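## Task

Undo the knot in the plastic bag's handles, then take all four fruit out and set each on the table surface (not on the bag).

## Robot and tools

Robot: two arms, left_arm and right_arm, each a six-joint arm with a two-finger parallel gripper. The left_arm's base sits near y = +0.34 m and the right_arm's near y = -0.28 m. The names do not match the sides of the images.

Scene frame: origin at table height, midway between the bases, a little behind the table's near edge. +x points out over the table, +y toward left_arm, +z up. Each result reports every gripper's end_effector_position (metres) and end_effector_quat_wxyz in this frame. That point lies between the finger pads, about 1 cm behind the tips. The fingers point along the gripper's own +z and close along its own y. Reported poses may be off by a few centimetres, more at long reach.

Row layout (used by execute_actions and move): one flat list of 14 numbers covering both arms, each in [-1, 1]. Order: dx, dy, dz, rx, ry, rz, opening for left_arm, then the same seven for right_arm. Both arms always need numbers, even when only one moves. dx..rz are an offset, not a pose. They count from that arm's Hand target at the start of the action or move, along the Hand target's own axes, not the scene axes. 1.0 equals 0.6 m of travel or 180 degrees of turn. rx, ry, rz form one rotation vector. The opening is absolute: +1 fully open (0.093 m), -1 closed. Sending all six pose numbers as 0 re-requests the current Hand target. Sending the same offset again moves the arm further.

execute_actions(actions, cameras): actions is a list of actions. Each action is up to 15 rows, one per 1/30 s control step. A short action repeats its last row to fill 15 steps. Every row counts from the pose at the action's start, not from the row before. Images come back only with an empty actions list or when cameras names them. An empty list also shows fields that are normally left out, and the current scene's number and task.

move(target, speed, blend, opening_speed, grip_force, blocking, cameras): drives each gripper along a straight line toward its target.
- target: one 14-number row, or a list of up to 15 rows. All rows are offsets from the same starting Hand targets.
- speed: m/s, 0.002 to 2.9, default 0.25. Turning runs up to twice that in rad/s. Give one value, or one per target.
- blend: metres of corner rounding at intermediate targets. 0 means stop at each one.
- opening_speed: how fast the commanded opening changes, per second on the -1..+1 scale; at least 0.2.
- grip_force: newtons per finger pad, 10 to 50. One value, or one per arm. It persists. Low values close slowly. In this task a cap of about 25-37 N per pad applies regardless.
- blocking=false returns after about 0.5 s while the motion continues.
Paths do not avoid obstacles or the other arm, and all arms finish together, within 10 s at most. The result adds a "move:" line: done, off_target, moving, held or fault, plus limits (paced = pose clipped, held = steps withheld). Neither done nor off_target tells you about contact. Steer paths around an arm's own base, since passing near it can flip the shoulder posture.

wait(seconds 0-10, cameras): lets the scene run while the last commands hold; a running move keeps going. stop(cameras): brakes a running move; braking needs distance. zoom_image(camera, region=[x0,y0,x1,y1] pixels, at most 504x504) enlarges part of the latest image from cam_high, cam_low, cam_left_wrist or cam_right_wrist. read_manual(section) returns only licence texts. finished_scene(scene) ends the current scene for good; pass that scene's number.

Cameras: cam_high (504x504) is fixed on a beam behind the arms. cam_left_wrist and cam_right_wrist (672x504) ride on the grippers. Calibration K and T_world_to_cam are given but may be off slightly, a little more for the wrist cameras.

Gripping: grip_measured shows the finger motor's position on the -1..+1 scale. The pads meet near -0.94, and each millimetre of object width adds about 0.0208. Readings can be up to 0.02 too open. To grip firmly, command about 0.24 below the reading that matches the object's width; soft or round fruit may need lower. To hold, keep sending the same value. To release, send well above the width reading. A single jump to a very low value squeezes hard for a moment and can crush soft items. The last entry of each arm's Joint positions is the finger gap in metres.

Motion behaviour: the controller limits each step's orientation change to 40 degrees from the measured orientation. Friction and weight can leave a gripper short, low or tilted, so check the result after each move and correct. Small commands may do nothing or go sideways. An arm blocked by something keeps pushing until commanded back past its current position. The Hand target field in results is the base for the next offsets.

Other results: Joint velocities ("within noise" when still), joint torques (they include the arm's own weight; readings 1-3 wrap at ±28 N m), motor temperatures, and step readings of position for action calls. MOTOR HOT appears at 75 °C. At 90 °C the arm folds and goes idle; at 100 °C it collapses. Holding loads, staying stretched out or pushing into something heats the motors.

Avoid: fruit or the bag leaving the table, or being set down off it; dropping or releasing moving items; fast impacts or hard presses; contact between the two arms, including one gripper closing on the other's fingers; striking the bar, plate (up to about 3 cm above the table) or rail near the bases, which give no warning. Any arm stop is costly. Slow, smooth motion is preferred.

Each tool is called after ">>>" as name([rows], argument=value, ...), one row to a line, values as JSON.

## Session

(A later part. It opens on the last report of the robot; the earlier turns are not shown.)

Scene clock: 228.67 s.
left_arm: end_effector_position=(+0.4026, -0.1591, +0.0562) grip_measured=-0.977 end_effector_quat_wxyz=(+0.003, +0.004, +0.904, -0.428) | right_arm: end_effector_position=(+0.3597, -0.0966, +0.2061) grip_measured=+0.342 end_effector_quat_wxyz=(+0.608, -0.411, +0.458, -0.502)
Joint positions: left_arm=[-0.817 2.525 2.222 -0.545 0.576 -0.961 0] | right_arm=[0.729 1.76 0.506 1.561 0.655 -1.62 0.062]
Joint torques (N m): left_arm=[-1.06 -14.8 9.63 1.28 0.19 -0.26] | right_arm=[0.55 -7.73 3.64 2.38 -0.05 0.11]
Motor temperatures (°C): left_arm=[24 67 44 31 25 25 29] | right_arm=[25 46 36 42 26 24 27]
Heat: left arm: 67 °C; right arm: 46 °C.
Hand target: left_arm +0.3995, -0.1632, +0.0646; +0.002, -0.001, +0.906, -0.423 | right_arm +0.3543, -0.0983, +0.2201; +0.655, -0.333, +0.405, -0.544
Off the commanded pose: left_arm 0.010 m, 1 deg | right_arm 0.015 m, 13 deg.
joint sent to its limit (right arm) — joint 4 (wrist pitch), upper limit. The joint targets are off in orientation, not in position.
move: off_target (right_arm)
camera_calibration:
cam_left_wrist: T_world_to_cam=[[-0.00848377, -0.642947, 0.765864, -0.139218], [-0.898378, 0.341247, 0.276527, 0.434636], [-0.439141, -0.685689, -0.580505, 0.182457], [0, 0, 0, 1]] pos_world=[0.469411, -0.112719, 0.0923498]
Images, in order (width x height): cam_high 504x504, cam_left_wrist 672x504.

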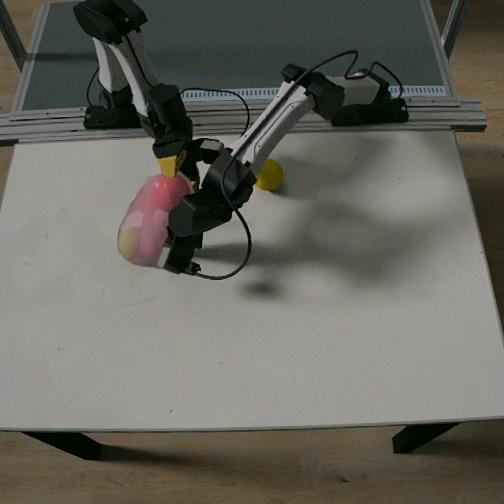

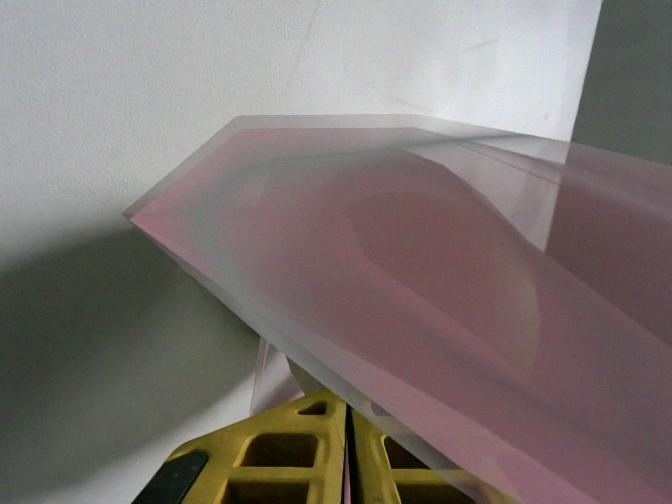

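>>> move(target=[0.0,-0.102,-0.086,0,0,0,-1,0,0,0,0,0,0,0], speed=0.06, cameras=["all"])

Scene clock: 231.13 s.
left_arm: end_effector_position=(+0.4125, -0.1597, +0.1336) grip_measured=-0.977 end_effector_quat_wxyz=(+0.020, -0.002, +0.905, -0.425) | right_arm: end_effector_position=(+0.3532, -0.0965, +0.2218) grip_measured=-0.003 end_effector_quat_wxyz=(+0.627, -0.392, +0.452, -0.499)
Joint positions: left_arm=[-0.817 2.62 2.713 -0.922 0.542 -0.967 0] | right_arm=[0.739 1.731 0.503 1.59 0.654 -1.62 0.045]
Joint torques (N m): left_arm=[-1.42 -15.43 9.43 1.18 0.42 -0.26] | right_arm=[0.05 -5.12 3.82 1.94 -0.15 0.13]
Motor temperatures (°C): left_arm=[24 67 45 31 25 25 29] | right_arm=[25 46 36 42 26 24 27]
Heat: left arm: 67 °C; right arm: 46 °C.
Hand target: left_arm +0.3993, -0.1629, +0.1447; +0.002, -0.001, +0.906, -0.423 | right_arm +0.3543, -0.0983, +0.2201; +0.655, -0.333, +0.405, -0.544
Off the commanded pose: left_arm 0.017 m, 2 deg | right_arm 0.003 m, 11 deg.
joint read past its limit (right arm) — joint 4 (wrist pitch), upper limit.
joint sent to its limit (right arm) — joint 4 (wrist pitch), upper limit. The joint targets are off in orientation, not in position.
move: off_target (left_arm, right_arm)
camera_calibration:
cam_left_wrist: T_world_to_cam=[[-0.0113229, -0.647472, 0.762005, -0.197726], [-0.914086, 0.315629, 0.254606, 0.427627], [-0.405361, -0.693655, -0.595419, 0.218135], [0, 0, 0, 1]] pos_world=[0.477073, -0.111684, 0.171674]
cam_right_wrist: T_world_to_cam=[[-0.262188, -0.185669, 0.946987, -0.13746], [-0.324559, -0.907185, -0.267725, 0.124167], [0.908801, -0.377548, 0.177592, -0.308882], [0, 0, 0, 1]] pos_world=[0.284971, -0.0294979, 0.218271]

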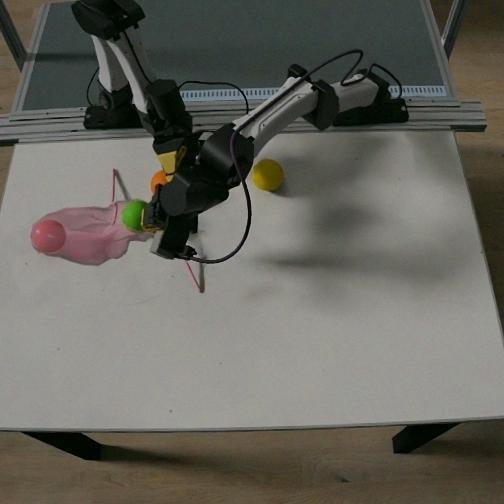

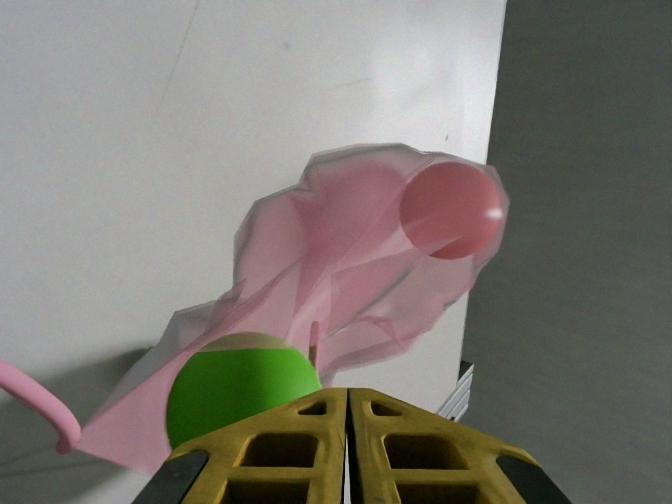

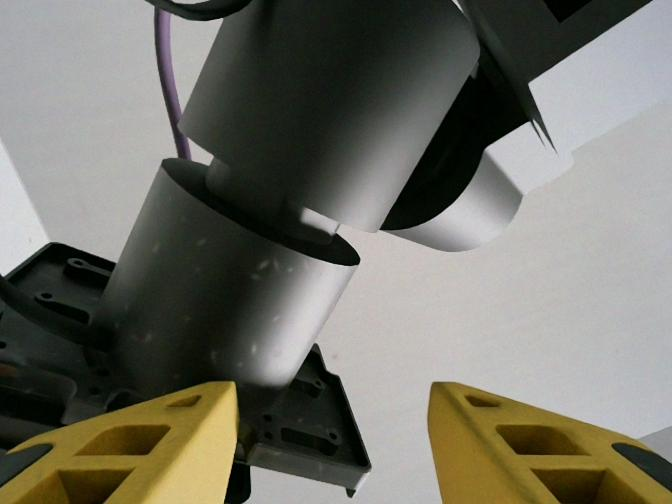

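>>> move(target=[0,0,0,0,0,0,-1,0,0,-0.15,0,0,0,1], speed=0.1, cameras=["cam_high","cam_left_wrist"])

>>> zoom_image(camera="cam_high", region=[0, 140, 280, 320])

Scene clock: 233.43 s.
left_arm: end_effector_position=(+0.4099, -0.1603, +0.1266) grip_measured=-0.977 end_effector_quat_wxyz=(+0.014, -0.005, +0.909, -0.417) | right_arm: end_effector_position=(+0.2766, -0.0960, +0.1734) grip_measured=+1.000 end_effector_quat_wxyz=(+0.588, -0.449, +0.476, -0.475)
Joint positions: left_arm=[-0.822 2.648 2.753 -0.957 0.537 -0.969 0] | right_arm=[0.979 1.614 0.245 1.59 0.88 -1.615 0.093]
Joint torques (N m): left_arm=[-1.11 -16.27 9.11 1.24 0.52 -0.24] | right_arm=[0.81 -5.89 3.21 1.89 0.05 0.29]
Motor temperatures (°C): left_arm=[24 67 45 31 25 25 29] | right_arm=[25 46 36 41 26 24 26]
Heat: left arm: 67 °C; right arm: 46 °C.
Hand target: left_arm +0.3994, -0.1629, +0.1447; +0.002, -0.001, +0.906, -0.423 | right_arm +0.2739, -0.0979, +0.1796; +0.655, -0.333, +0.405, -0.544
Off the commanded pose: left_arm 0.021 m, 2 deg | right_arm 0.007 m, 19 deg.
joint read past its limit (right arm) — joint 4 (wrist pitch), upper limit.
joint sent to its limit (right arm) — joint 4 (wrist pitch), upper limit. The joint targets are off in orientation, not in position.
move: off_target (left_arm, right_arm)
camera_calibration:
cam_left_wrist: T_world_to_cam=[[-0.00102528, -0.661513, 0.749933, -0.197734], [-0.91018, 0.311249, 0.273307, 0.422592], [-0.414212, -0.682294, -0.602414, 0.218785], [0, 0, 0, 1]] pos_world=[0.475055, -0.113059, 0.164589]
Images, in order (width x height): cam_high 504x504, cam_left_wrist 672x504.

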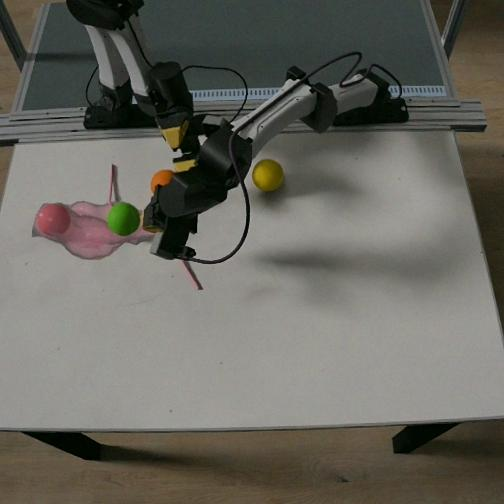

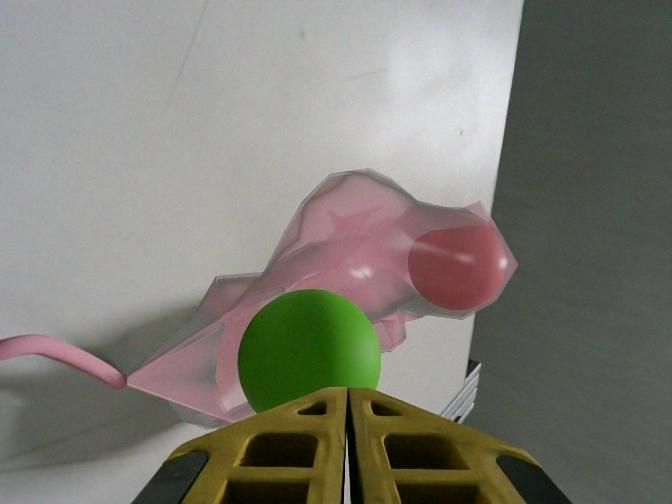

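Scaled by 1.800 from the camera's 504x504 image, which has a finer 720x720 frame.

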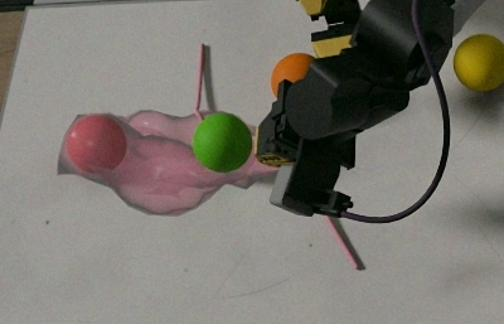

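>>> move([
  [0,0,0,0,0,0,-0.5,0,0,0,0,0,0,1],
  [-0.083,0.323,-0.555,0,0,0,-0.5,0,0,0,0,0,0,1],
], speed=0.15, cameras=["cam_high","cam_left_wrist"])

Scene clock: 238.23 s.
left_arm: end_effector_position=(+0.4516, +0.2186, +0.1970) grip_measured=-0.503 end_effector_quat_wxyz=(+0.023, -0.023, +0.909, -0.416) | right_arm: end_effector_position=(+0.2766, -0.0960, +0.1734) grip_measured=+1.000 end_effector_quat_wxyz=(+0.588, -0.449, +0.476, -0.475)
Joint positions: left_arm=[-0.043 2.199 2.299 -1.555 0.863 -0.077 0.021] | right_arm=[0.979 1.614 0.245 1.59 0.88 -1.614 0.093]
Joint torques (N m): left_arm=[-0.69 -11.92 7.31 0.31 0.72 0.21] | right_arm=[0.68 -5.59 3.18 1.94 0.08 0.28]
Motor temperatures (°C): left_arm=[24 67 45 31 25 25 29] | right_arm=[25 45 36 41 26 24 26]
Heat: left arm: 67 °C; right arm: 45 °C.
Hand target: left_arm +0.4477, +0.2170, +0.2097; +0.002, -0.001, +0.906, -0.424 | right_arm +0.2741, -0.0979, +0.1798; +0.594, -0.436, +0.483, -0.472 (not the last commanded pose)
Off the commanded pose: left_arm 0.013 m, 4 deg | right_arm 0.007 m, 19 deg.
joint read past its limit (right arm) — joint 4 (wrist pitch), upper limit.
joint sent to its limit (left arm) — joint 4 (wrist pitch), lower limit. The joint targets are off in position and orientation.
joint sent to its limit (right arm) — joint 4 (wrist pitch), upper limit.
move: off_target (left_arm, right_arm)
camera_calibration:
cam_left_wrist: T_world_to_cam=[[0.024962, -0.661153, 0.749835, -0.0117912], [-0.922475, 0.273819, 0.272144, 0.337417], [-0.385248, -0.698498, -0.603063, 0.52759], [0, 0, 0, 1]] pos_world=[0.514806, 0.268334, 0.235186]
Images, in order (width x height): cam_high 504x504, cam_left_wrist 672x504.

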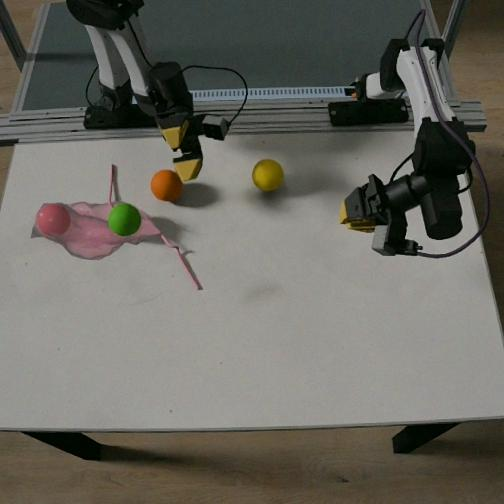

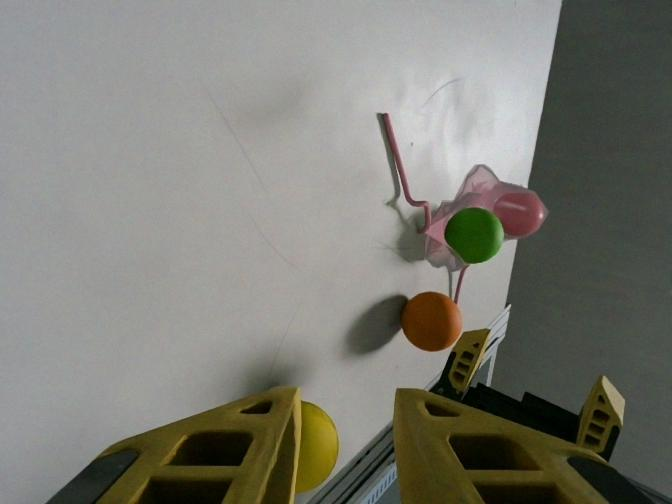

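>>> move([
  [0,0,0,0,0,0,1,-0.027,-0.162,0.026,0,0,0,1],
  [0,0,0,0,0,0,1,0.173,-0.133,0.098,-0.366,0.46,0.338,1],
], speed=0.2, cameras=["cam_high","cam_right_wrist"])

Scene clock: 246.67 s.
left_arm: end_effector_position=(+0.4516, +0.2186, +0.1970) grip_measured=+1.000 end_effector_quat_wxyz=(+0.023, -0.023, +0.909, -0.416) | right_arm: end_effector_position=(+0.3314, -0.2127, +0.2475) grip_measured=+1.000 end_effector_quat_wxyz=(+0.149, -0.008, +0.989, +0.018)
Joint positions: left_arm=[-0.043 2.199 2.299 -1.555 0.863 -0.077 0.093] | right_arm=[0.232 1.709 1.968 -1.535 0.035 0.2 0.093]
Joint torques (N m): left_arm=[-0.57 -12.08 7.23 0.28 0.74 0.25] | right_arm=[-0.55 -4.6 6.6 0.76 -0.25 0.26]
Motor temperatures (°C): left_arm=[24 65 44 30 25 25 29] | right_arm=[25 43 37 40 26 24 26]
Heat: left arm: 65 °C; right arm: 43 °C.
Hand target: left_arm +0.4477, +0.2170, +0.2097; +0.002, -0.001, +0.906, -0.424 | right_arm +0.3301, -0.2101, +0.2497; +0.001, -0.001, +1.000, +0.000
Off the commanded pose: left_arm 0.013 m, 4 deg | right_arm 0.004 m, 17 deg.
joint sent to its limit (left arm) — joint 4 (wrist pitch), lower limit. The joint targets are off in position and orientation.
joint sent to its limit (right arm) — joint 4 (wrist pitch), lower limit. The joint targets are off in orientation, not in position.
move: off_target (left_arm, right_arm)
camera_calibration:
cam_right_wrist: T_world_to_cam=[[0.0345917, -0.998605, -0.0398889, -0.216143], [-0.989704, -0.0397754, 0.13749, 0.323156], [-0.138885, 0.0347222, -0.9897, 0.386261], [0, 0, 0, 1]] pos_world=[0.380951, -0.2164, 0.32923]
Images, in order (width x height): cam_high 504x504, cam_right_wrist 672x504.

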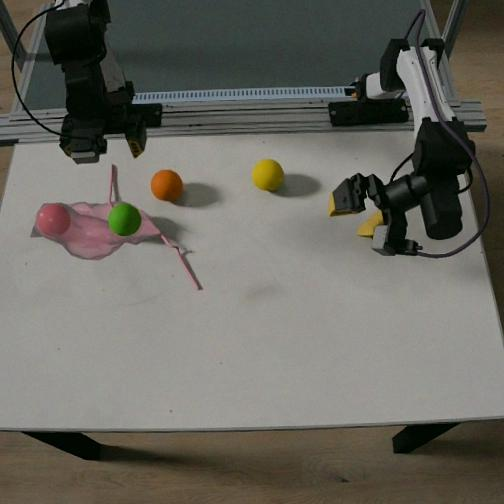

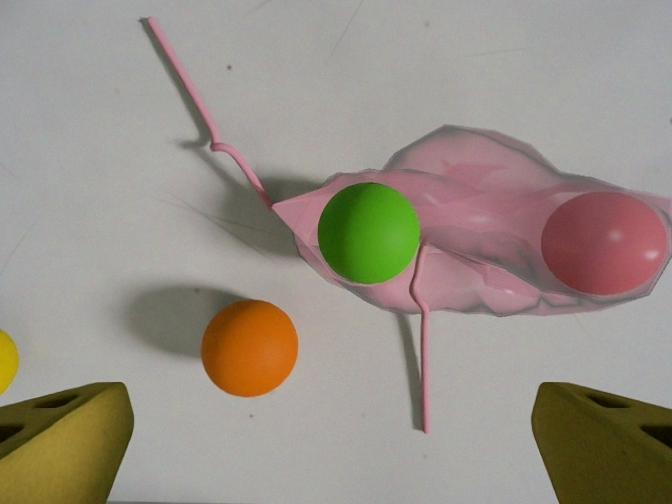

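>>> move([
  [0,0,0,0,0,0,1,-0.04,-0.028,0.15,0,0,0,1],
  [0,0,0,0,0,0,1,-0.04,-0.028,0.333,0,0,0,1],
  [0,0,0,0,0,0,1,-0.04,-0.028,0.333,0,0,0,0.15],
  [0,0,0,0,0,0,1,-0.04,-0.028,0.15,0,0,0,0.15],
], speed=0.12, cameras=["cam_high","cam_right_wrist"])

Scene clock: 252.70 s.
left_arm: end_effector_position=(+0.4516, +0.2186, +0.1970) grip_measured=+1.000 end_effector_quat_wxyz=(+0.023, -0.023, +0.909, -0.416) | right_arm: end_effector_position=(+0.3549, -0.2301, +0.1580) grip_measured=+0.155 end_effector_quat_wxyz=(+0.015, +0.004, +1.000, -0.007)
Joint positions: left_arm=[-0.043 2.199 2.299 -1.555 0.863 -0.077 0.093] | right_arm=[0.166 1.947 1.937 -1.539 0.026 0.165 0.053]
Joint torques (N m): left_arm=[-0.69 -12.11 7.21 0.28 0.75 0.23] | right_arm=[-0.21 -6.34 6.28 0.19 -0.22 0.07]
Motor temperatures (°C): left_arm=[24 63 44 30 25 25 29] | right_arm=[25 43 37 39 26 24 26]
Heat: left arm: 63 °C; right arm: 43 °C.
Hand target: left_arm +0.4477, +0.2170, +0.2097; +0.002, -0.001, +0.906, -0.424 | right_arm +0.3543, -0.2269, +0.1598; +0.001, -0.001, +1.000, +0.000
Off the commanded pose: left_arm 0.013 m, 4 deg | right_arm 0.004 m, 2 deg.
joint sent to its limit (left arm) — joint 4 (wrist pitch), lower limit. The joint targets are off in position and orientation.
joint sent to its limit (right arm) — joint 4 (wrist pitch), lower limit. The joint targets still meet the commanded pose.
move: off_target (left_arm)
camera_calibration:
cam_right_wrist: T_world_to_cam=[[0.00240291, -0.999989, 0.00390267, -0.233767], [-0.917896, -0.000656969, 0.39682, 0.300583], [-0.396813, -0.00453577, -0.917888, 0.372788], [0, 0, 0, 1]] pos_world=[0.424393, -0.231876, 0.223813]
Images, in order (width x height): cam_high 504x504, cam_right_wrist 672x504.

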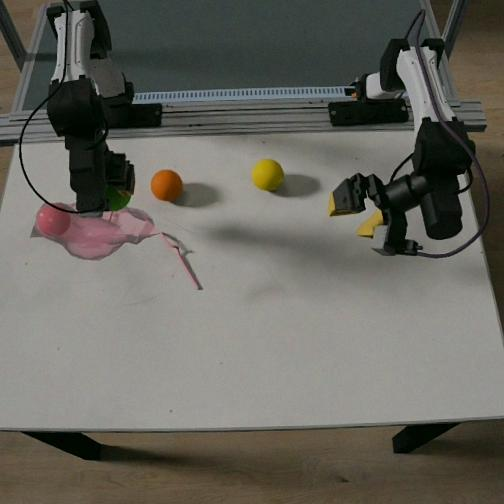

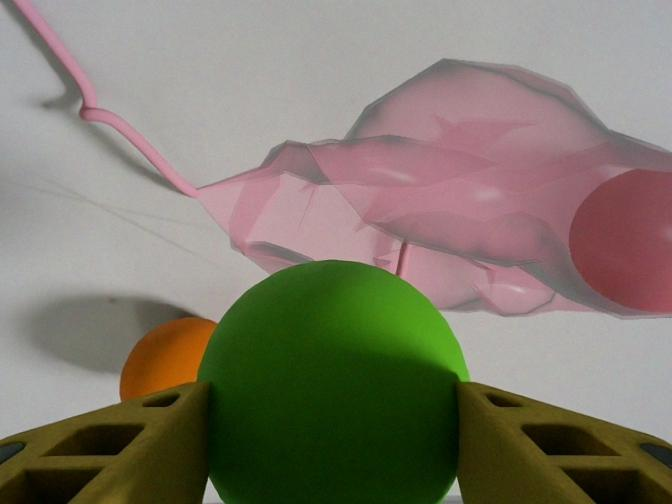

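>>> move([
  [0,0,0,0,0,0,1,-0.11,0.428,0,0,0,0,0.15],
  [0,0,0,0,0,0,1,-0.11,0.428,0.186,0,0,0,0.15],
  [0,0,0,0,0,0,1,-0.11,0.428,0.186,0,0,0,1],
  [0,0,0,0,0,0,1,-0.11,0.428,-0.05,0,0,0,1],
], speed=[0.2,0.08,0.1,0.12], opening_speed=1.0, cameras=["cam_high"])

Scene clock: 260.73 s.
left_arm: end_effector_position=(+0.4516, +0.2186, +0.1970) grip_measured=+1.000 end_effector_quat_wxyz=(+0.023, -0.023, +0.909, -0.416) | right_arm: end_effector_position=(+0.4209, +0.0277, +0.1558) grip_measured=+1.000 end_effector_quat_wxyz=(+0.146, -0.006, +0.985, +0.092)
Joint positions: left_arm=[-0.043 2.199 2.299 -1.555 0.863 -0.077 0.093] | right_arm=[0.643 2.528 2.843 -1.547 0.026 0.617 0.093]
Joint torques (N m): left_arm=[-0.57 -12.11 7.3 0.32 0.74 0.23] | right_arm=[-0.17 -14.64 6.04 1.19 -0.16 0.18]
Motor temperatures (°C): left_arm=[24 62 44 29 25 25 29] | right_arm=[25 45 37 38 26 24 26]
Heat: left arm: 62 °C; right arm: 45 °C.
Hand target: left_arm +0.4477, +0.2170, +0.2097; +0.002, -0.001, +0.906, -0.424 | right_arm +0.4196, +0.0300, +0.1897; +0.001, -0.001, +1.000, +0.000
Off the commanded pose: left_arm 0.013 m, 4 deg | right_arm 0.034 m, 20 deg.
elbow stopped short (right arm): the move would have taken joint 3 (elbow) straighter than the controller allows.
joint sent to its limit (left arm) — joint 4 (wrist pitch), lower limit. The joint targets are off in position and orientation.
move: off_target (left_arm, right_arm); target 3's new opening was sent with right_arm's hand 0.007 m and 8 deg from that target
Images, in order (width x height): cam_high 504x504.

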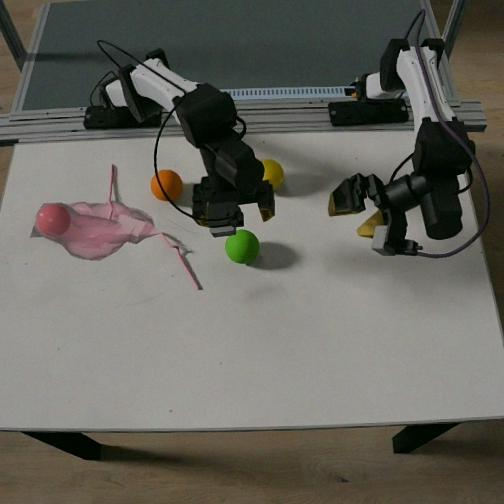

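>>> move([
  [0,0,0,0,0,0,1,0.158,-0.66,-0.03,0,0,0.5,1],
], speed=0.2, cameras=["cam_high","cam_right_wrist"])

Scene clock: 265.73 s.
left_arm: end_effector_position=(+0.4516, +0.2186, +0.1970) grip_measured=+1.000 end_effector_quat_wxyz=(+0.023, -0.023, +0.909, -0.416) | right_arm: end_effector_position=(+0.3349, -0.3718, +0.1953) grip_measured=+1.000 end_effector_quat_wxyz=(+0.061, +0.701, +0.710, +0.026)
Joint positions: left_arm=[-0.043 2.199 2.299 -1.555 0.863 -0.077 0.093] | right_arm=[-0.23 1.823 1.922 -1.539 0.026 1.317 0.093]
Joint torques (N m): left_arm=[-0.66 -12.11 7.21 0.28 0.74 0.21] | right_arm=[-0.03 -9.89 4.26 0.38 -0.15 0.22]
Motor temperatures (°C): left_arm=[24 61 44 29 25 25 29] | right_arm=[25 46 37 37 26 24 26]
Heat: left arm: 61 °C; right arm: 46 °C.
Hand target: left_arm +0.4477, +0.2170, +0.2097; +0.002, -0.001, +0.906, -0.424 | right_arm +0.3257, -0.3662, +0.2078; +0.001, +0.706, +0.708, +0.000
Off the commanded pose: left_arm 0.013 m, 4 deg | right_arm 0.016 m, 8 deg.
joint sent to its limit (left arm) — joint 4 (wrist pitch), lower limit. The joint targets are off in position and orientation.
joint sent to its limit (right arm) — joint 4 (wrist pitch), lower limit. The joint targets are off in position and orientation.
move: off_target (left_arm, right_arm)
camera_calibration:
cam_right_wrist: T_world_to_cam=[[-0.990709, -0.0265899, -0.133373, 0.345839], [-0.0750491, 0.924746, 0.373112, 0.333693], [0.113415, 0.379655, -0.91815, 0.370446], [0, 0, 0, 1]] pos_world=[0.325656, -0.440027, 0.261745]
Images, in order (width x height): cam_high 504x504, cam_right_wrist 672x504.

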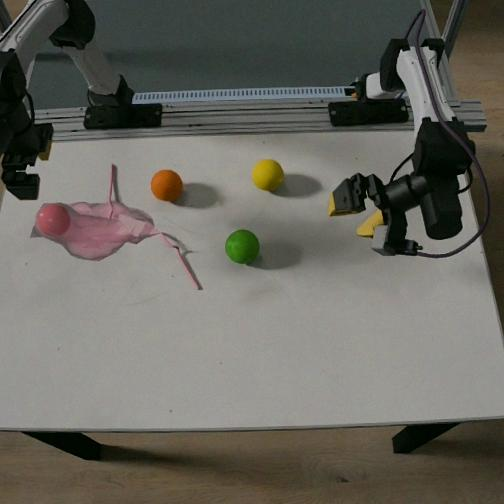

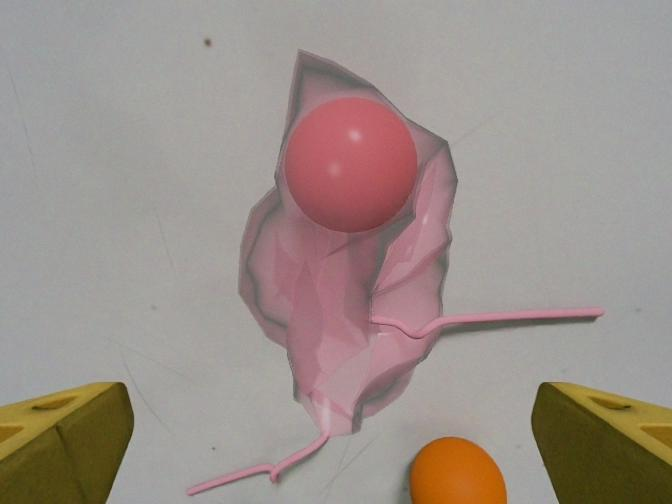

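>>> move([
  [0,0,0,0,0,0,1,-0.045,0.03,0.1,0,0,0,1],
  [0,0,0,0,0,0,1,-0.045,0.03,0.255,0,0,0,1],
  [0,0,0,0,0,0,1,-0.045,0.03,0.255,0,0,0,0],
  [0,0,0,0,0,0,1,-0.045,0.03,0,0,0,0,0],
], speed=0.1, cameras=["all"])

Scene clock: 271.93 s.
left_arm: end_effector_position=(+0.4516, +0.2186, +0.1970) grip_measured=+1.000 end_effector_quat_wxyz=(+0.023, -0.023, +0.909, -0.416) | right_arm: end_effector_position=(+0.3473, -0.3981, +0.1895) grip_measured=+0.003 end_effector_quat_wxyz=(+0.062, +0.709, +0.702, +0.024)
Joint positions: left_arm=[-0.043 2.199 2.299 -1.555 0.863 -0.077 0.093] | right_arm=[-0.291 1.898 1.997 -1.539 0.024 1.28 0.045]
Joint torques (N m): left_arm=[-0.61 -12.05 7.23 0.31 0.74 0.25] | right_arm=[0.1 -9.72 6.45 0.39 -0.15 0.06]
Motor temperatures (°C): left_arm=[24 60 44 29 25 25 29] | right_arm=[25 46 37 37 26 24 26]
Heat: left arm: 60 °C; right arm: 46 °C.
Hand target: left_arm +0.4477, +0.2170, +0.2097; +0.002, -0.001, +0.906, -0.424 | right_arm +0.3439, -0.3931, +0.2079; +0.001, +0.706, +0.708, +0.001
Off the commanded pose: left_arm 0.013 m, 4 deg | right_arm 0.019 m, 8 deg.
joint sent to its limit (left arm) — joint 4 (wrist pitch), lower limit. The joint targets are off in position and orientation.
joint sent to its limit (right arm) — joint 4 (wrist pitch), lower limit. The joint targets are off in position and orientation.
move: off_target (left_arm, right_arm)
camera_calibration:
cam_left_wrist: T_world_to_cam=[[0.024962, -0.661153, 0.749835, -0.0117912], [-0.922475, 0.273819, 0.272144, 0.337417], [-0.385248, -0.698498, -0.603063, 0.52759], [0, 0, 0, 1]] pos_world=[0.514806, 0.268334, 0.235186]
cam_right_wrist: T_world_to_cam=[[-0.991235, -0.00311653, -0.132076, 0.365874], [-0.052263, 0.92742, 0.370352, 0.354874], [0.121336, 0.374008, -0.919454, 0.368974], [0, 0, 0, 1]] pos_world=[0.336444, -0.465976, 0.256149]

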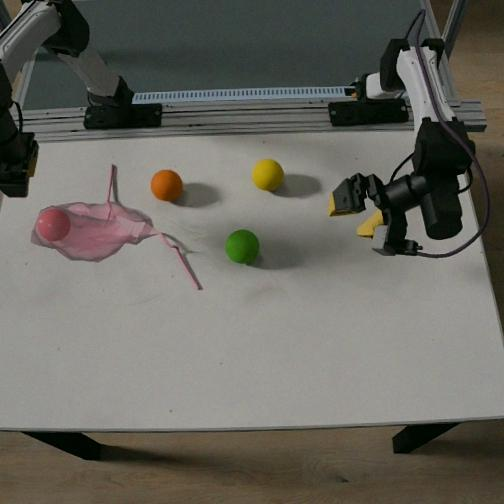

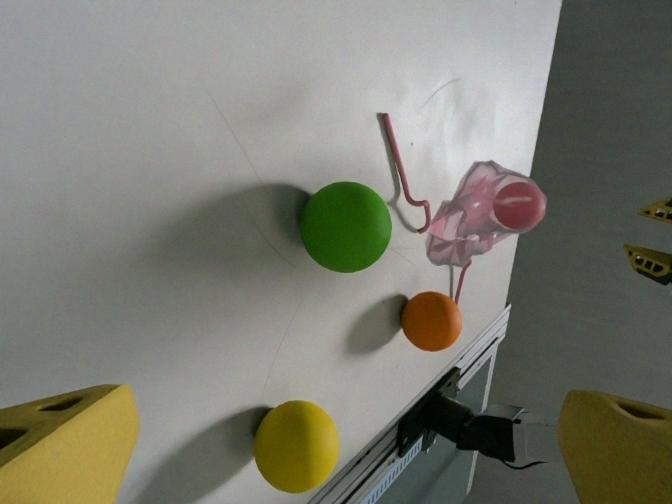

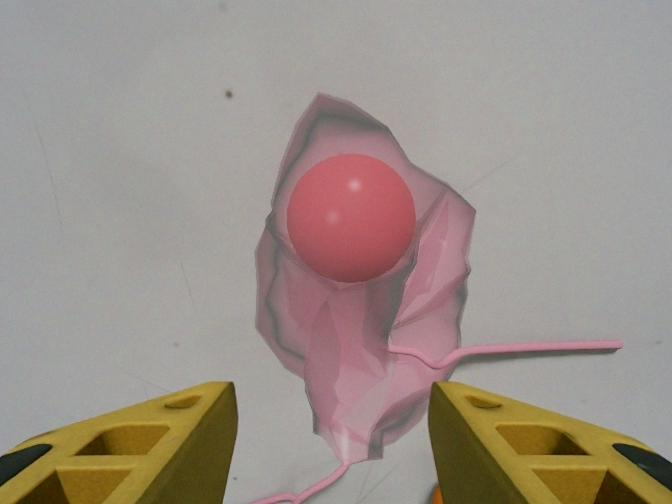

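>>> move([
  [0,0,0,0,0,0,1,0,0.018,0.1,0,0,0,1],
  [0,0,0,0,0,0,1,0,0.018,0.272,0,0,0,1],
  [0,0,0,0,0,0,1,0,0.018,0.272,0,0,0,0],
], speed=0.1, opening_speed=0.6, cameras=["all"])

Scene clock: 277.33 s.
left_arm: end_effector_position=(+0.4516, +0.2186, +0.1970) grip_measured=+1.000 end_effector_quat_wxyz=(+0.023, -0.023, +0.909, -0.416) | right_arm: end_effector_position=(+0.3522, -0.3984, +0.0469) grip_measured=+0.366 end_effector_quat_wxyz=(+0.004, +0.710, +0.704, -0.007)
Joint positions: left_arm=[-0.043 2.199 2.299 -1.555 0.863 -0.077 0.093] | right_arm=[-0.291 2.005 1.581 -1.147 0.024 1.28 0.063]
Joint torques (N m): left_arm=[-0.53 -12.08 7.38 0.29 0.73 0.2] | right_arm=[0.43 -7.51 4.4 0.45 -0.2 0.1]
Motor temperatures (°C): left_arm=[24 60 44 29 25 25 29] | right_arm=[25 45 36 37 26 24 26]
Heat: left arm: 60 °C; right arm: 45 °C.
Hand target: left_arm +0.4477, +0.2170, +0.2097; +0.002, -0.001, +0.906, -0.424 | right_arm +0.3550, -0.3932, +0.0447; +0.001, +0.706, +0.708, +0.001
Off the commanded pose: left_arm 0.013 m, 4 deg | right_arm 0.006 m, 1 deg.
joint sent to its limit (left arm) — joint 4 (wrist pitch), lower limit. The joint targets are off in position and orientation.
move: off_target (left_arm)
camera_calibration:
cam_left_wrist: T_world_to_cam=[[0.024962, -0.661153, 0.749835, -0.0117912], [-0.922475, 0.273819, 0.272144, 0.337417], [-0.385248, -0.698498, -0.603063, 0.52759], [0, 0, 0, 1]] pos_world=[0.514806, 0.268334, 0.235186]
cam_right_wrist: T_world_to_cam=[[-0.999976, -0.00152082, -0.00678006, 0.349752], [-0.00416517, 0.912213, 0.409695, 0.383346], [0.00556179, 0.409713, -0.912197, 0.292008], [0, 0, 0, 1]] pos_world=[0.349716, -0.468801, 0.111685]

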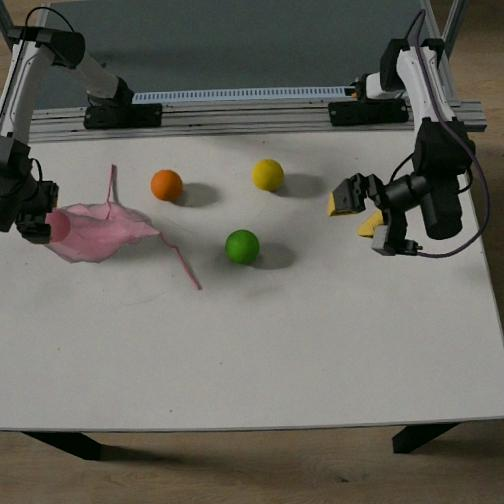

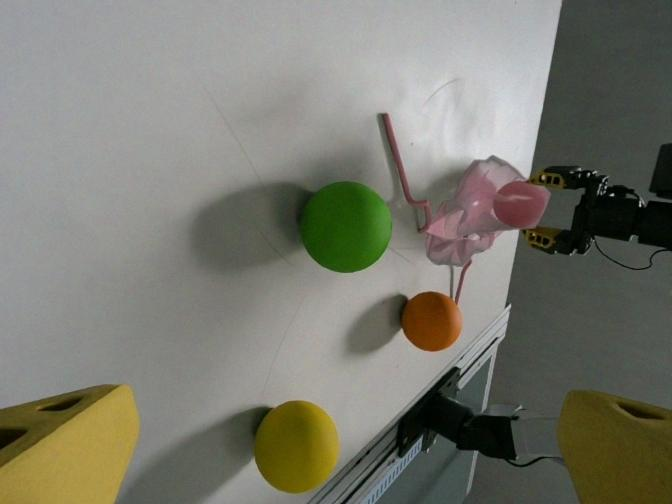

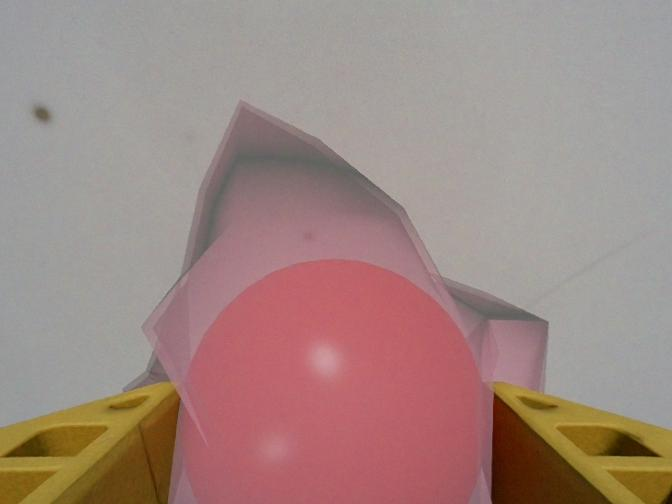

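>>> move([
  [0,0,0,0,0,0,1,0,0,-0.283,0,0,0,0],
  [0,0,0,0,0,0,1,0.15,0,-0.283,0,0,-0.5,0],
  [0,0,0,0,0,0,1,0.417,0,-0.283,0,0,-0.95,0],
], speed=[0.06,0.15,0.15], cameras=["all"])

Scene clock: 288.90 s.
left_arm: end_effector_position=(+0.4516, +0.2186, +0.1970) grip_measured=+1.000 end_effector_quat_wxyz=(+0.023, -0.023, +0.909, -0.416) | right_arm: end_effector_position=(+0.3652, -0.2709, +0.1997) grip_measured=+0.358 end_effector_quat_wxyz=(+0.081, -0.148, +0.986, -0.006)
Joint positions: left_arm=[-0.043 2.199 2.299 -1.555 0.863 -0.077 0.093] | right_arm=[0.043 1.882 2.011 -1.54 0.001 -0.264 0.062]
Joint torques (N m): left_arm=[-0.65 -12.05 7.24 0.29 0.73 0.23] | right_arm=[0.59 -10.37 4.26 0.56 -0.09 0.01]
Motor temperatures (°C): left_arm=[24 59 43 28 26 25 28] | right_arm=[25 46 36 36 26 24 26]
Heat: left arm: 59 °C; right arm: 46 °C.
Hand target: left_arm +0.4477, +0.2170, +0.2097; +0.002, -0.001, +0.906, -0.424 | right_arm +0.3544, -0.2672, +0.2136; +0.074, -0.159, +0.985, -0.004 (not the last commanded pose)
Off the commanded pose: left_arm 0.013 m, 4 deg | right_arm 0.129 m, 65 deg.
joint sent to its limit (left arm) — joint 4 (wrist pitch), lower limit. The joint targets are off in position and orientation.
joint sent to its limit (right arm) — joint 4 (wrist pitch), lower limit.
move: off_target (left_arm, right_arm; path cut at 10 s); path passed 2 of 3 targets
camera_calibration:
cam_left_wrist: T_world_to_cam=[[0.024962, -0.661153, 0.749835, -0.0117912], [-0.922475, 0.273819, 0.272144, 0.337417], [-0.385248, -0.698498, -0.603063, 0.52759], [0, 0, 0, 1]] pos_world=[0.514806, 0.268334, 0.235186]
cam_right_wrist: T_world_to_cam=[[0.30129, -0.95316, 0.026669, -0.375716], [-0.918858, -0.282746, 0.275236, 0.241669], [-0.254804, -0.107431, -0.961007, 0.343818], [0, 0, 0, 1]] pos_world=[0.422865, -0.25285, 0.273915]

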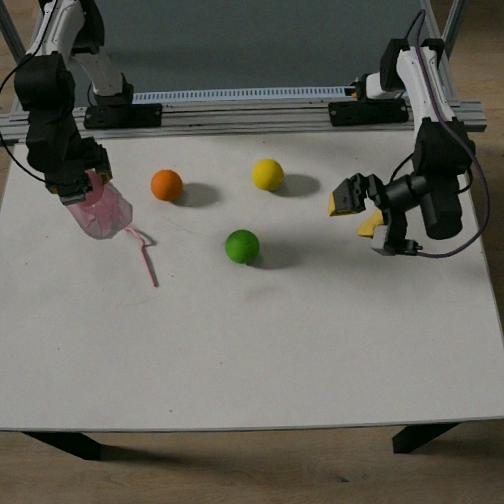

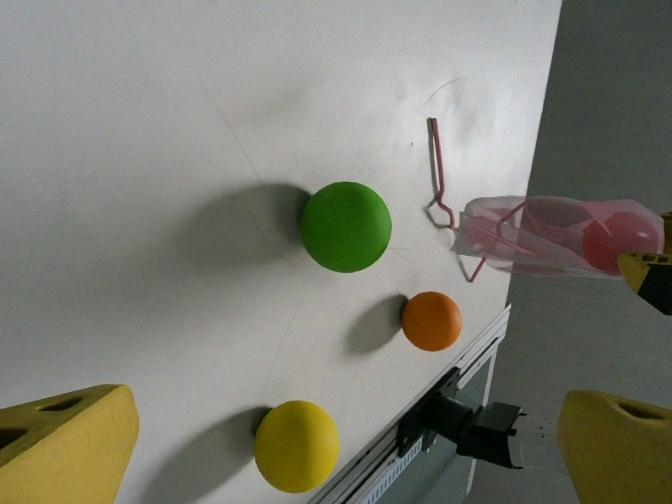

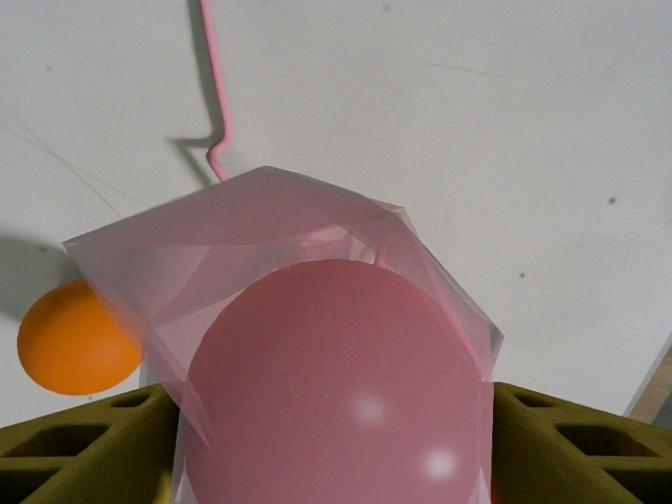

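>>> move(target=[0,0,0,0,0,0,1,-0.117,0.242,-0.007,0,0,-0.33,0], speed=0.2, cameras=["all"])

Scene clock: 292.53 s.
left_arm: end_effector_position=(+0.4516, +0.2186, +0.1970) grip_measured=+1.000 end_effector_quat_wxyz=(+0.023, -0.023, +0.909, -0.416) | right_arm: end_effector_position=(+0.3734, -0.1073, +0.2214) grip_measured=+0.358 end_effector_quat_wxyz=(+0.133, -0.615, +0.776, -0.045)
Joint positions: left_arm=[-0.043 2.199 2.299 -1.555 0.863 -0.077 0.093] | right_arm=[0.454 2.011 2.256 -1.541 0.034 -0.901 0.062]
Joint torques (N m): left_arm=[-0.57 -12.04 7.24 0.26 0.74 0.26] | right_arm=[0.29 -6.61 6.63 0.79 0.15 0.02]
Motor temperatures (°C): left_arm=[24 59 43 28 26 25 28] | right_arm=[25 46 37 36 26 24 26]
Heat: left arm: 59 °C; right arm: 46 °C.
Hand target: left_arm +0.4477, +0.2170, +0.2097; +0.002, -0.001, +0.906, -0.424 | right_arm +0.3745, -0.1075, +0.2234; +0.062, -0.626, +0.777, -0.040
Off the commanded pose: left_arm 0.013 m, 4 deg | right_arm 0.002 m, 8 deg.
joint sent to its limit (left arm) — joint 4 (wrist pitch), lower limit. The joint targets are off in position and orientation.
joint sent to its limit (right arm) — joint 4 (wrist pitch), lower limit. The joint targets are off in position and orientation.
move: off_target (left_arm, right_arm)
camera_calibration:
cam_left_wrist: T_world_to_cam=[[0.024962, -0.661153, 0.749835, -0.0117912], [-0.922475, 0.273819, 0.272144, 0.337417], [-0.385248, -0.698498, -0.603063, 0.52759], [0, 0, 0, 1]] pos_world=[0.514806, 0.268334, 0.235186]
cam_right_wrist: T_world_to_cam=[[0.947162, -0.228144, 0.225463, -0.430232], [-0.286218, -0.918442, 0.273028, -0.0144789], [0.144785, -0.323133, -0.935212, 0.206191], [0, 0, 0, 1]] pos_world=[0.373502, -0.0448259, 0.293787]

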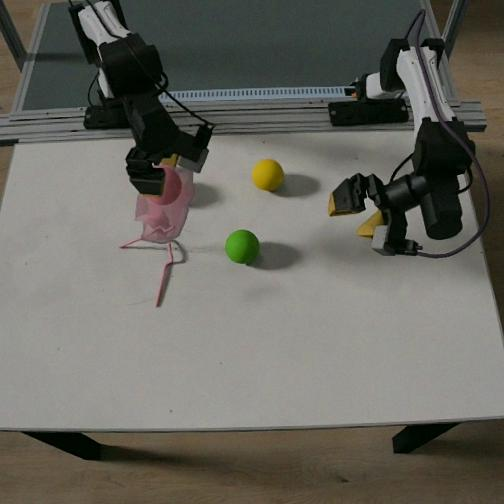

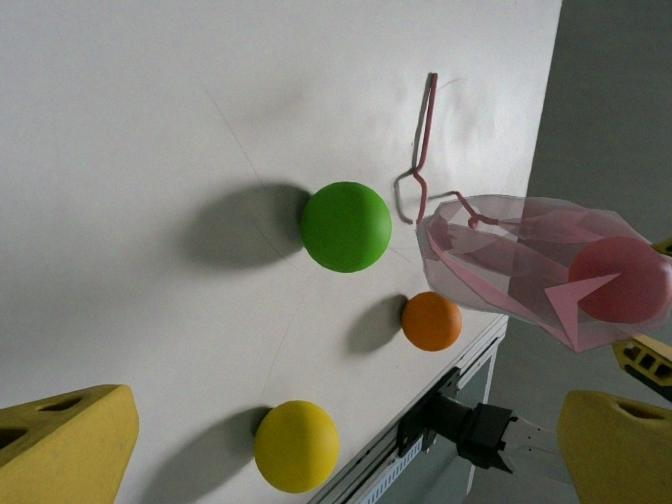

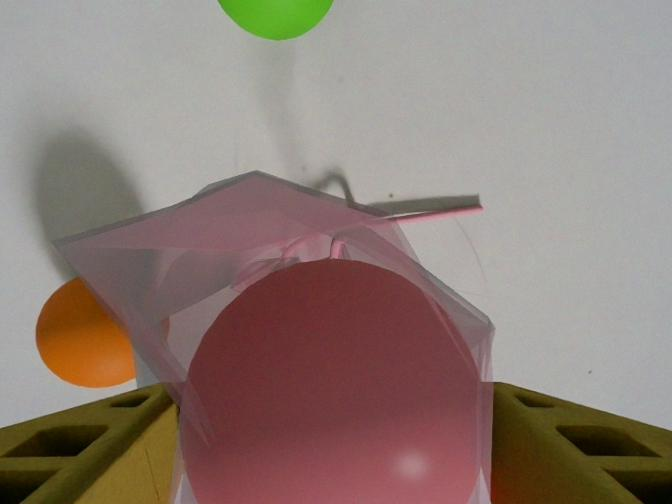

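>>> move(target=[0.163,-0.262,0.265,0,0,0,-0.3,0,0,0,0,0,0,0], speed=0.12, cameras=["all"])

Scene clock: 297.70 s.
left_arm: end_effector_position=(+0.3468, -0.0031, +0.2029) grip_measured=-0.298 end_effector_quat_wxyz=(-0.036, -0.009, +0.913, -0.405) | right_arm: end_effector_position=(+0.3734, -0.1074, +0.2214) grip_measured=+0.358 end_effector_quat_wxyz=(+0.133, -0.615, +0.776, -0.045)
Joint positions: left_arm=[-0.632 1.952 1.914 -1.018 0.698 -0.772 0.031] | right_arm=[0.454 2.011 2.256 -1.541 0.034 -0.901 0.062]
Joint torques (N m): left_arm=[-0.62 -14.43 6.6 1.73 0.27 -0.29] | right_arm=[0.57 -6.56 6.65 0.76 0.17 0.07]
Motor temperatures (°C): left_arm=[24 59 44 29 25 25 28] | right_arm=[25 45 36 36 26 24 26]
Heat: left arm: 59 °C; right arm: 45 °C.
Hand target: left_arm +0.3506, -0.0061, +0.2281; +0.002, -0.001, +0.906, -0.423 | right_arm +0.3745, -0.1075, +0.2234; +0.062, -0.626, +0.777, -0.040
Off the commanded pose: left_arm 0.026 m, 5 deg | right_arm 0.002 m, 8 deg.
joint sent to its limit (right arm) — joint 4 (wrist pitch), lower limit. The joint targets are off in position and orientation.
move: off_target (left_arm, right_arm)
camera_calibration:
cam_left_wrist: T_world_to_cam=[[0.046204, -0.680386, 0.731396, -0.163799], [-0.86894, 0.333796, 0.365409, 0.262466], [-0.492757, -0.652422, -0.575792, 0.367885], [0, 0, 0, 1]] pos_world=[0.416914, 0.04096, 0.235719]
cam_right_wrist: T_world_to_cam=[[0.947175, -0.227882, 0.225674, -0.430287], [-0.286077, -0.918404, 0.273301, -0.0146098], [0.14498, -0.323425, -0.935081, 0.206067], [0, 0, 0, 1]] pos_world=[0.373502, -0.0448251, 0.293787]

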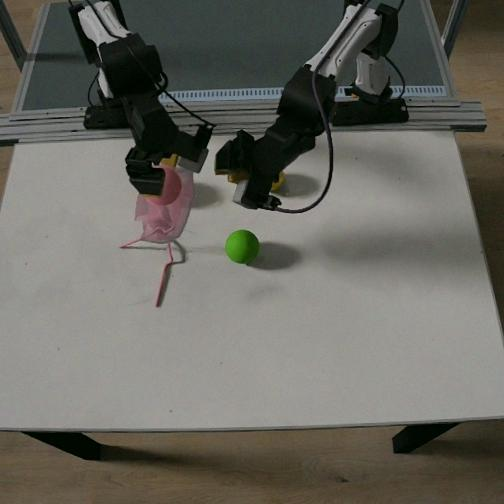

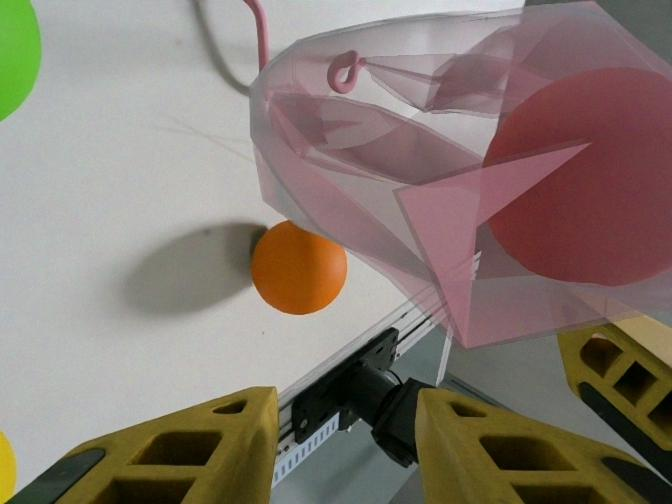

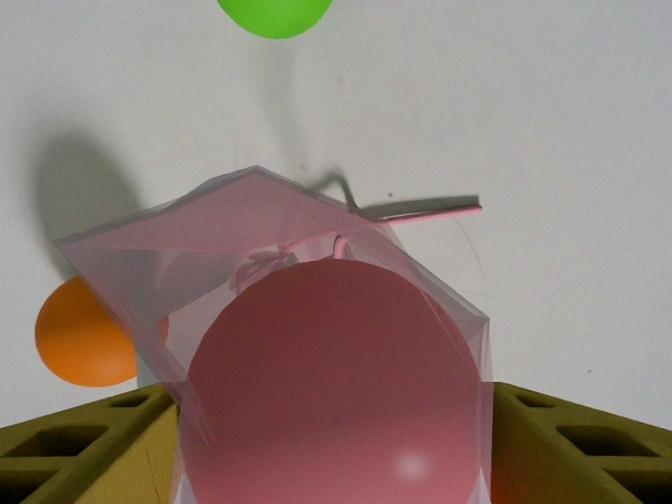

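>>> move([
  [-0.012,-0.048,0.085,0,0,0,-0.3,0,0,0,0,0,0,0],
  [-0.012,-0.048,0.085,0,0,0,-1,0,0,0,0,0,0,0],
], speed=0.06, cameras=["all"])

Scene clock: 300.47 s.
left_arm: end_effector_position=(+0.3505, -0.0538, +0.1993) grip_measured=-0.977 end_effector_quat_wxyz=(-0.027, -0.007, +0.914, -0.405) | right_arm: end_effector_position=(+0.3734, -0.1074, +0.2214) grip_measured=+0.358 end_effector_quat_wxyz=(+0.133, -0.615, +0.776, -0.045)
Joint positions: left_arm=[-0.728 2.067 2.056 -0.969 0.637 -0.875 0] | right_arm=[0.454 2.011 2.256 -1.541 0.034 -0.901 0.062]
Joint torques (N m): left_arm=[-0.95 -11.45 9.16 1.84 0.21 -0.26] | right_arm=[0.39 -6.61 6.65 0.81 0.13 0.06]
Motor temperatures (°C): left_arm=[24 58 44 30 25 25 28] | right_arm=[25 44 36 36 26 24 26]
Heat: left arm: 58 °C; right arm: 44 °C.
Hand target: left_arm +0.3580, -0.0637, +0.2175; +0.002, -0.001, +0.906, -0.423 | right_arm +0.3745, -0.1074, +0.2234; +0.062, -0.626, +0.777, -0.040
Off the commanded pose: left_arm 0.022 m, 4 deg | right_arm 0.002 m, 8 deg.
joint sent to its limit (right arm) — joint 4 (wrist pitch), lower limit. The joint targets are off in position and orientation.
move: off_target (left_arm, right_arm); target 2's new opening was sent with left_arm's hand 0.022 m and 4 deg from that target
camera_calibration:
cam_left_wrist: T_world_to_cam=[[0.0366329, -0.680474, 0.731856, -0.192606], [-0.876468, 0.329933, 0.350641, 0.289261], [-0.480065, -0.654293, -0.584327, 0.33173], [0, 0, 0, 1]] pos_world=[0.419835, -0.00945156, 0.233372]
cam_right_wrist: T_world_to_cam=[[0.947175, -0.227882, 0.225674, -0.430287], [-0.286077, -0.918404, 0.273301, -0.0146098], [0.14498, -0.323425, -0.935081, 0.206067], [0, 0, 0, 1]] pos_world=[0.373502, -0.0448251, 0.293787]

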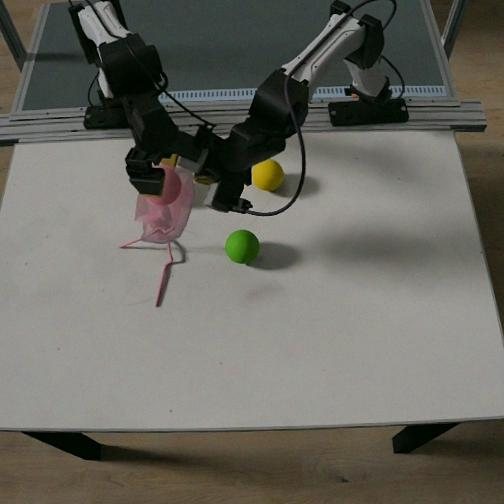

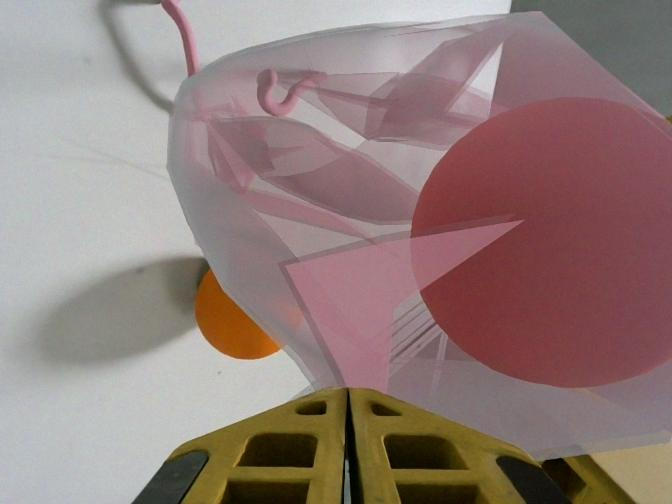

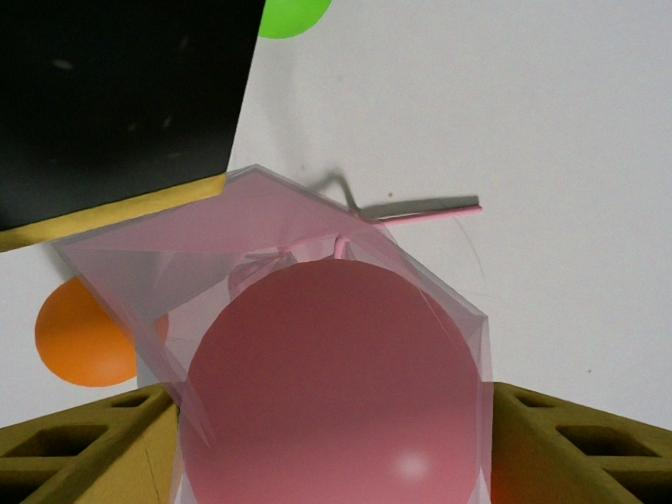

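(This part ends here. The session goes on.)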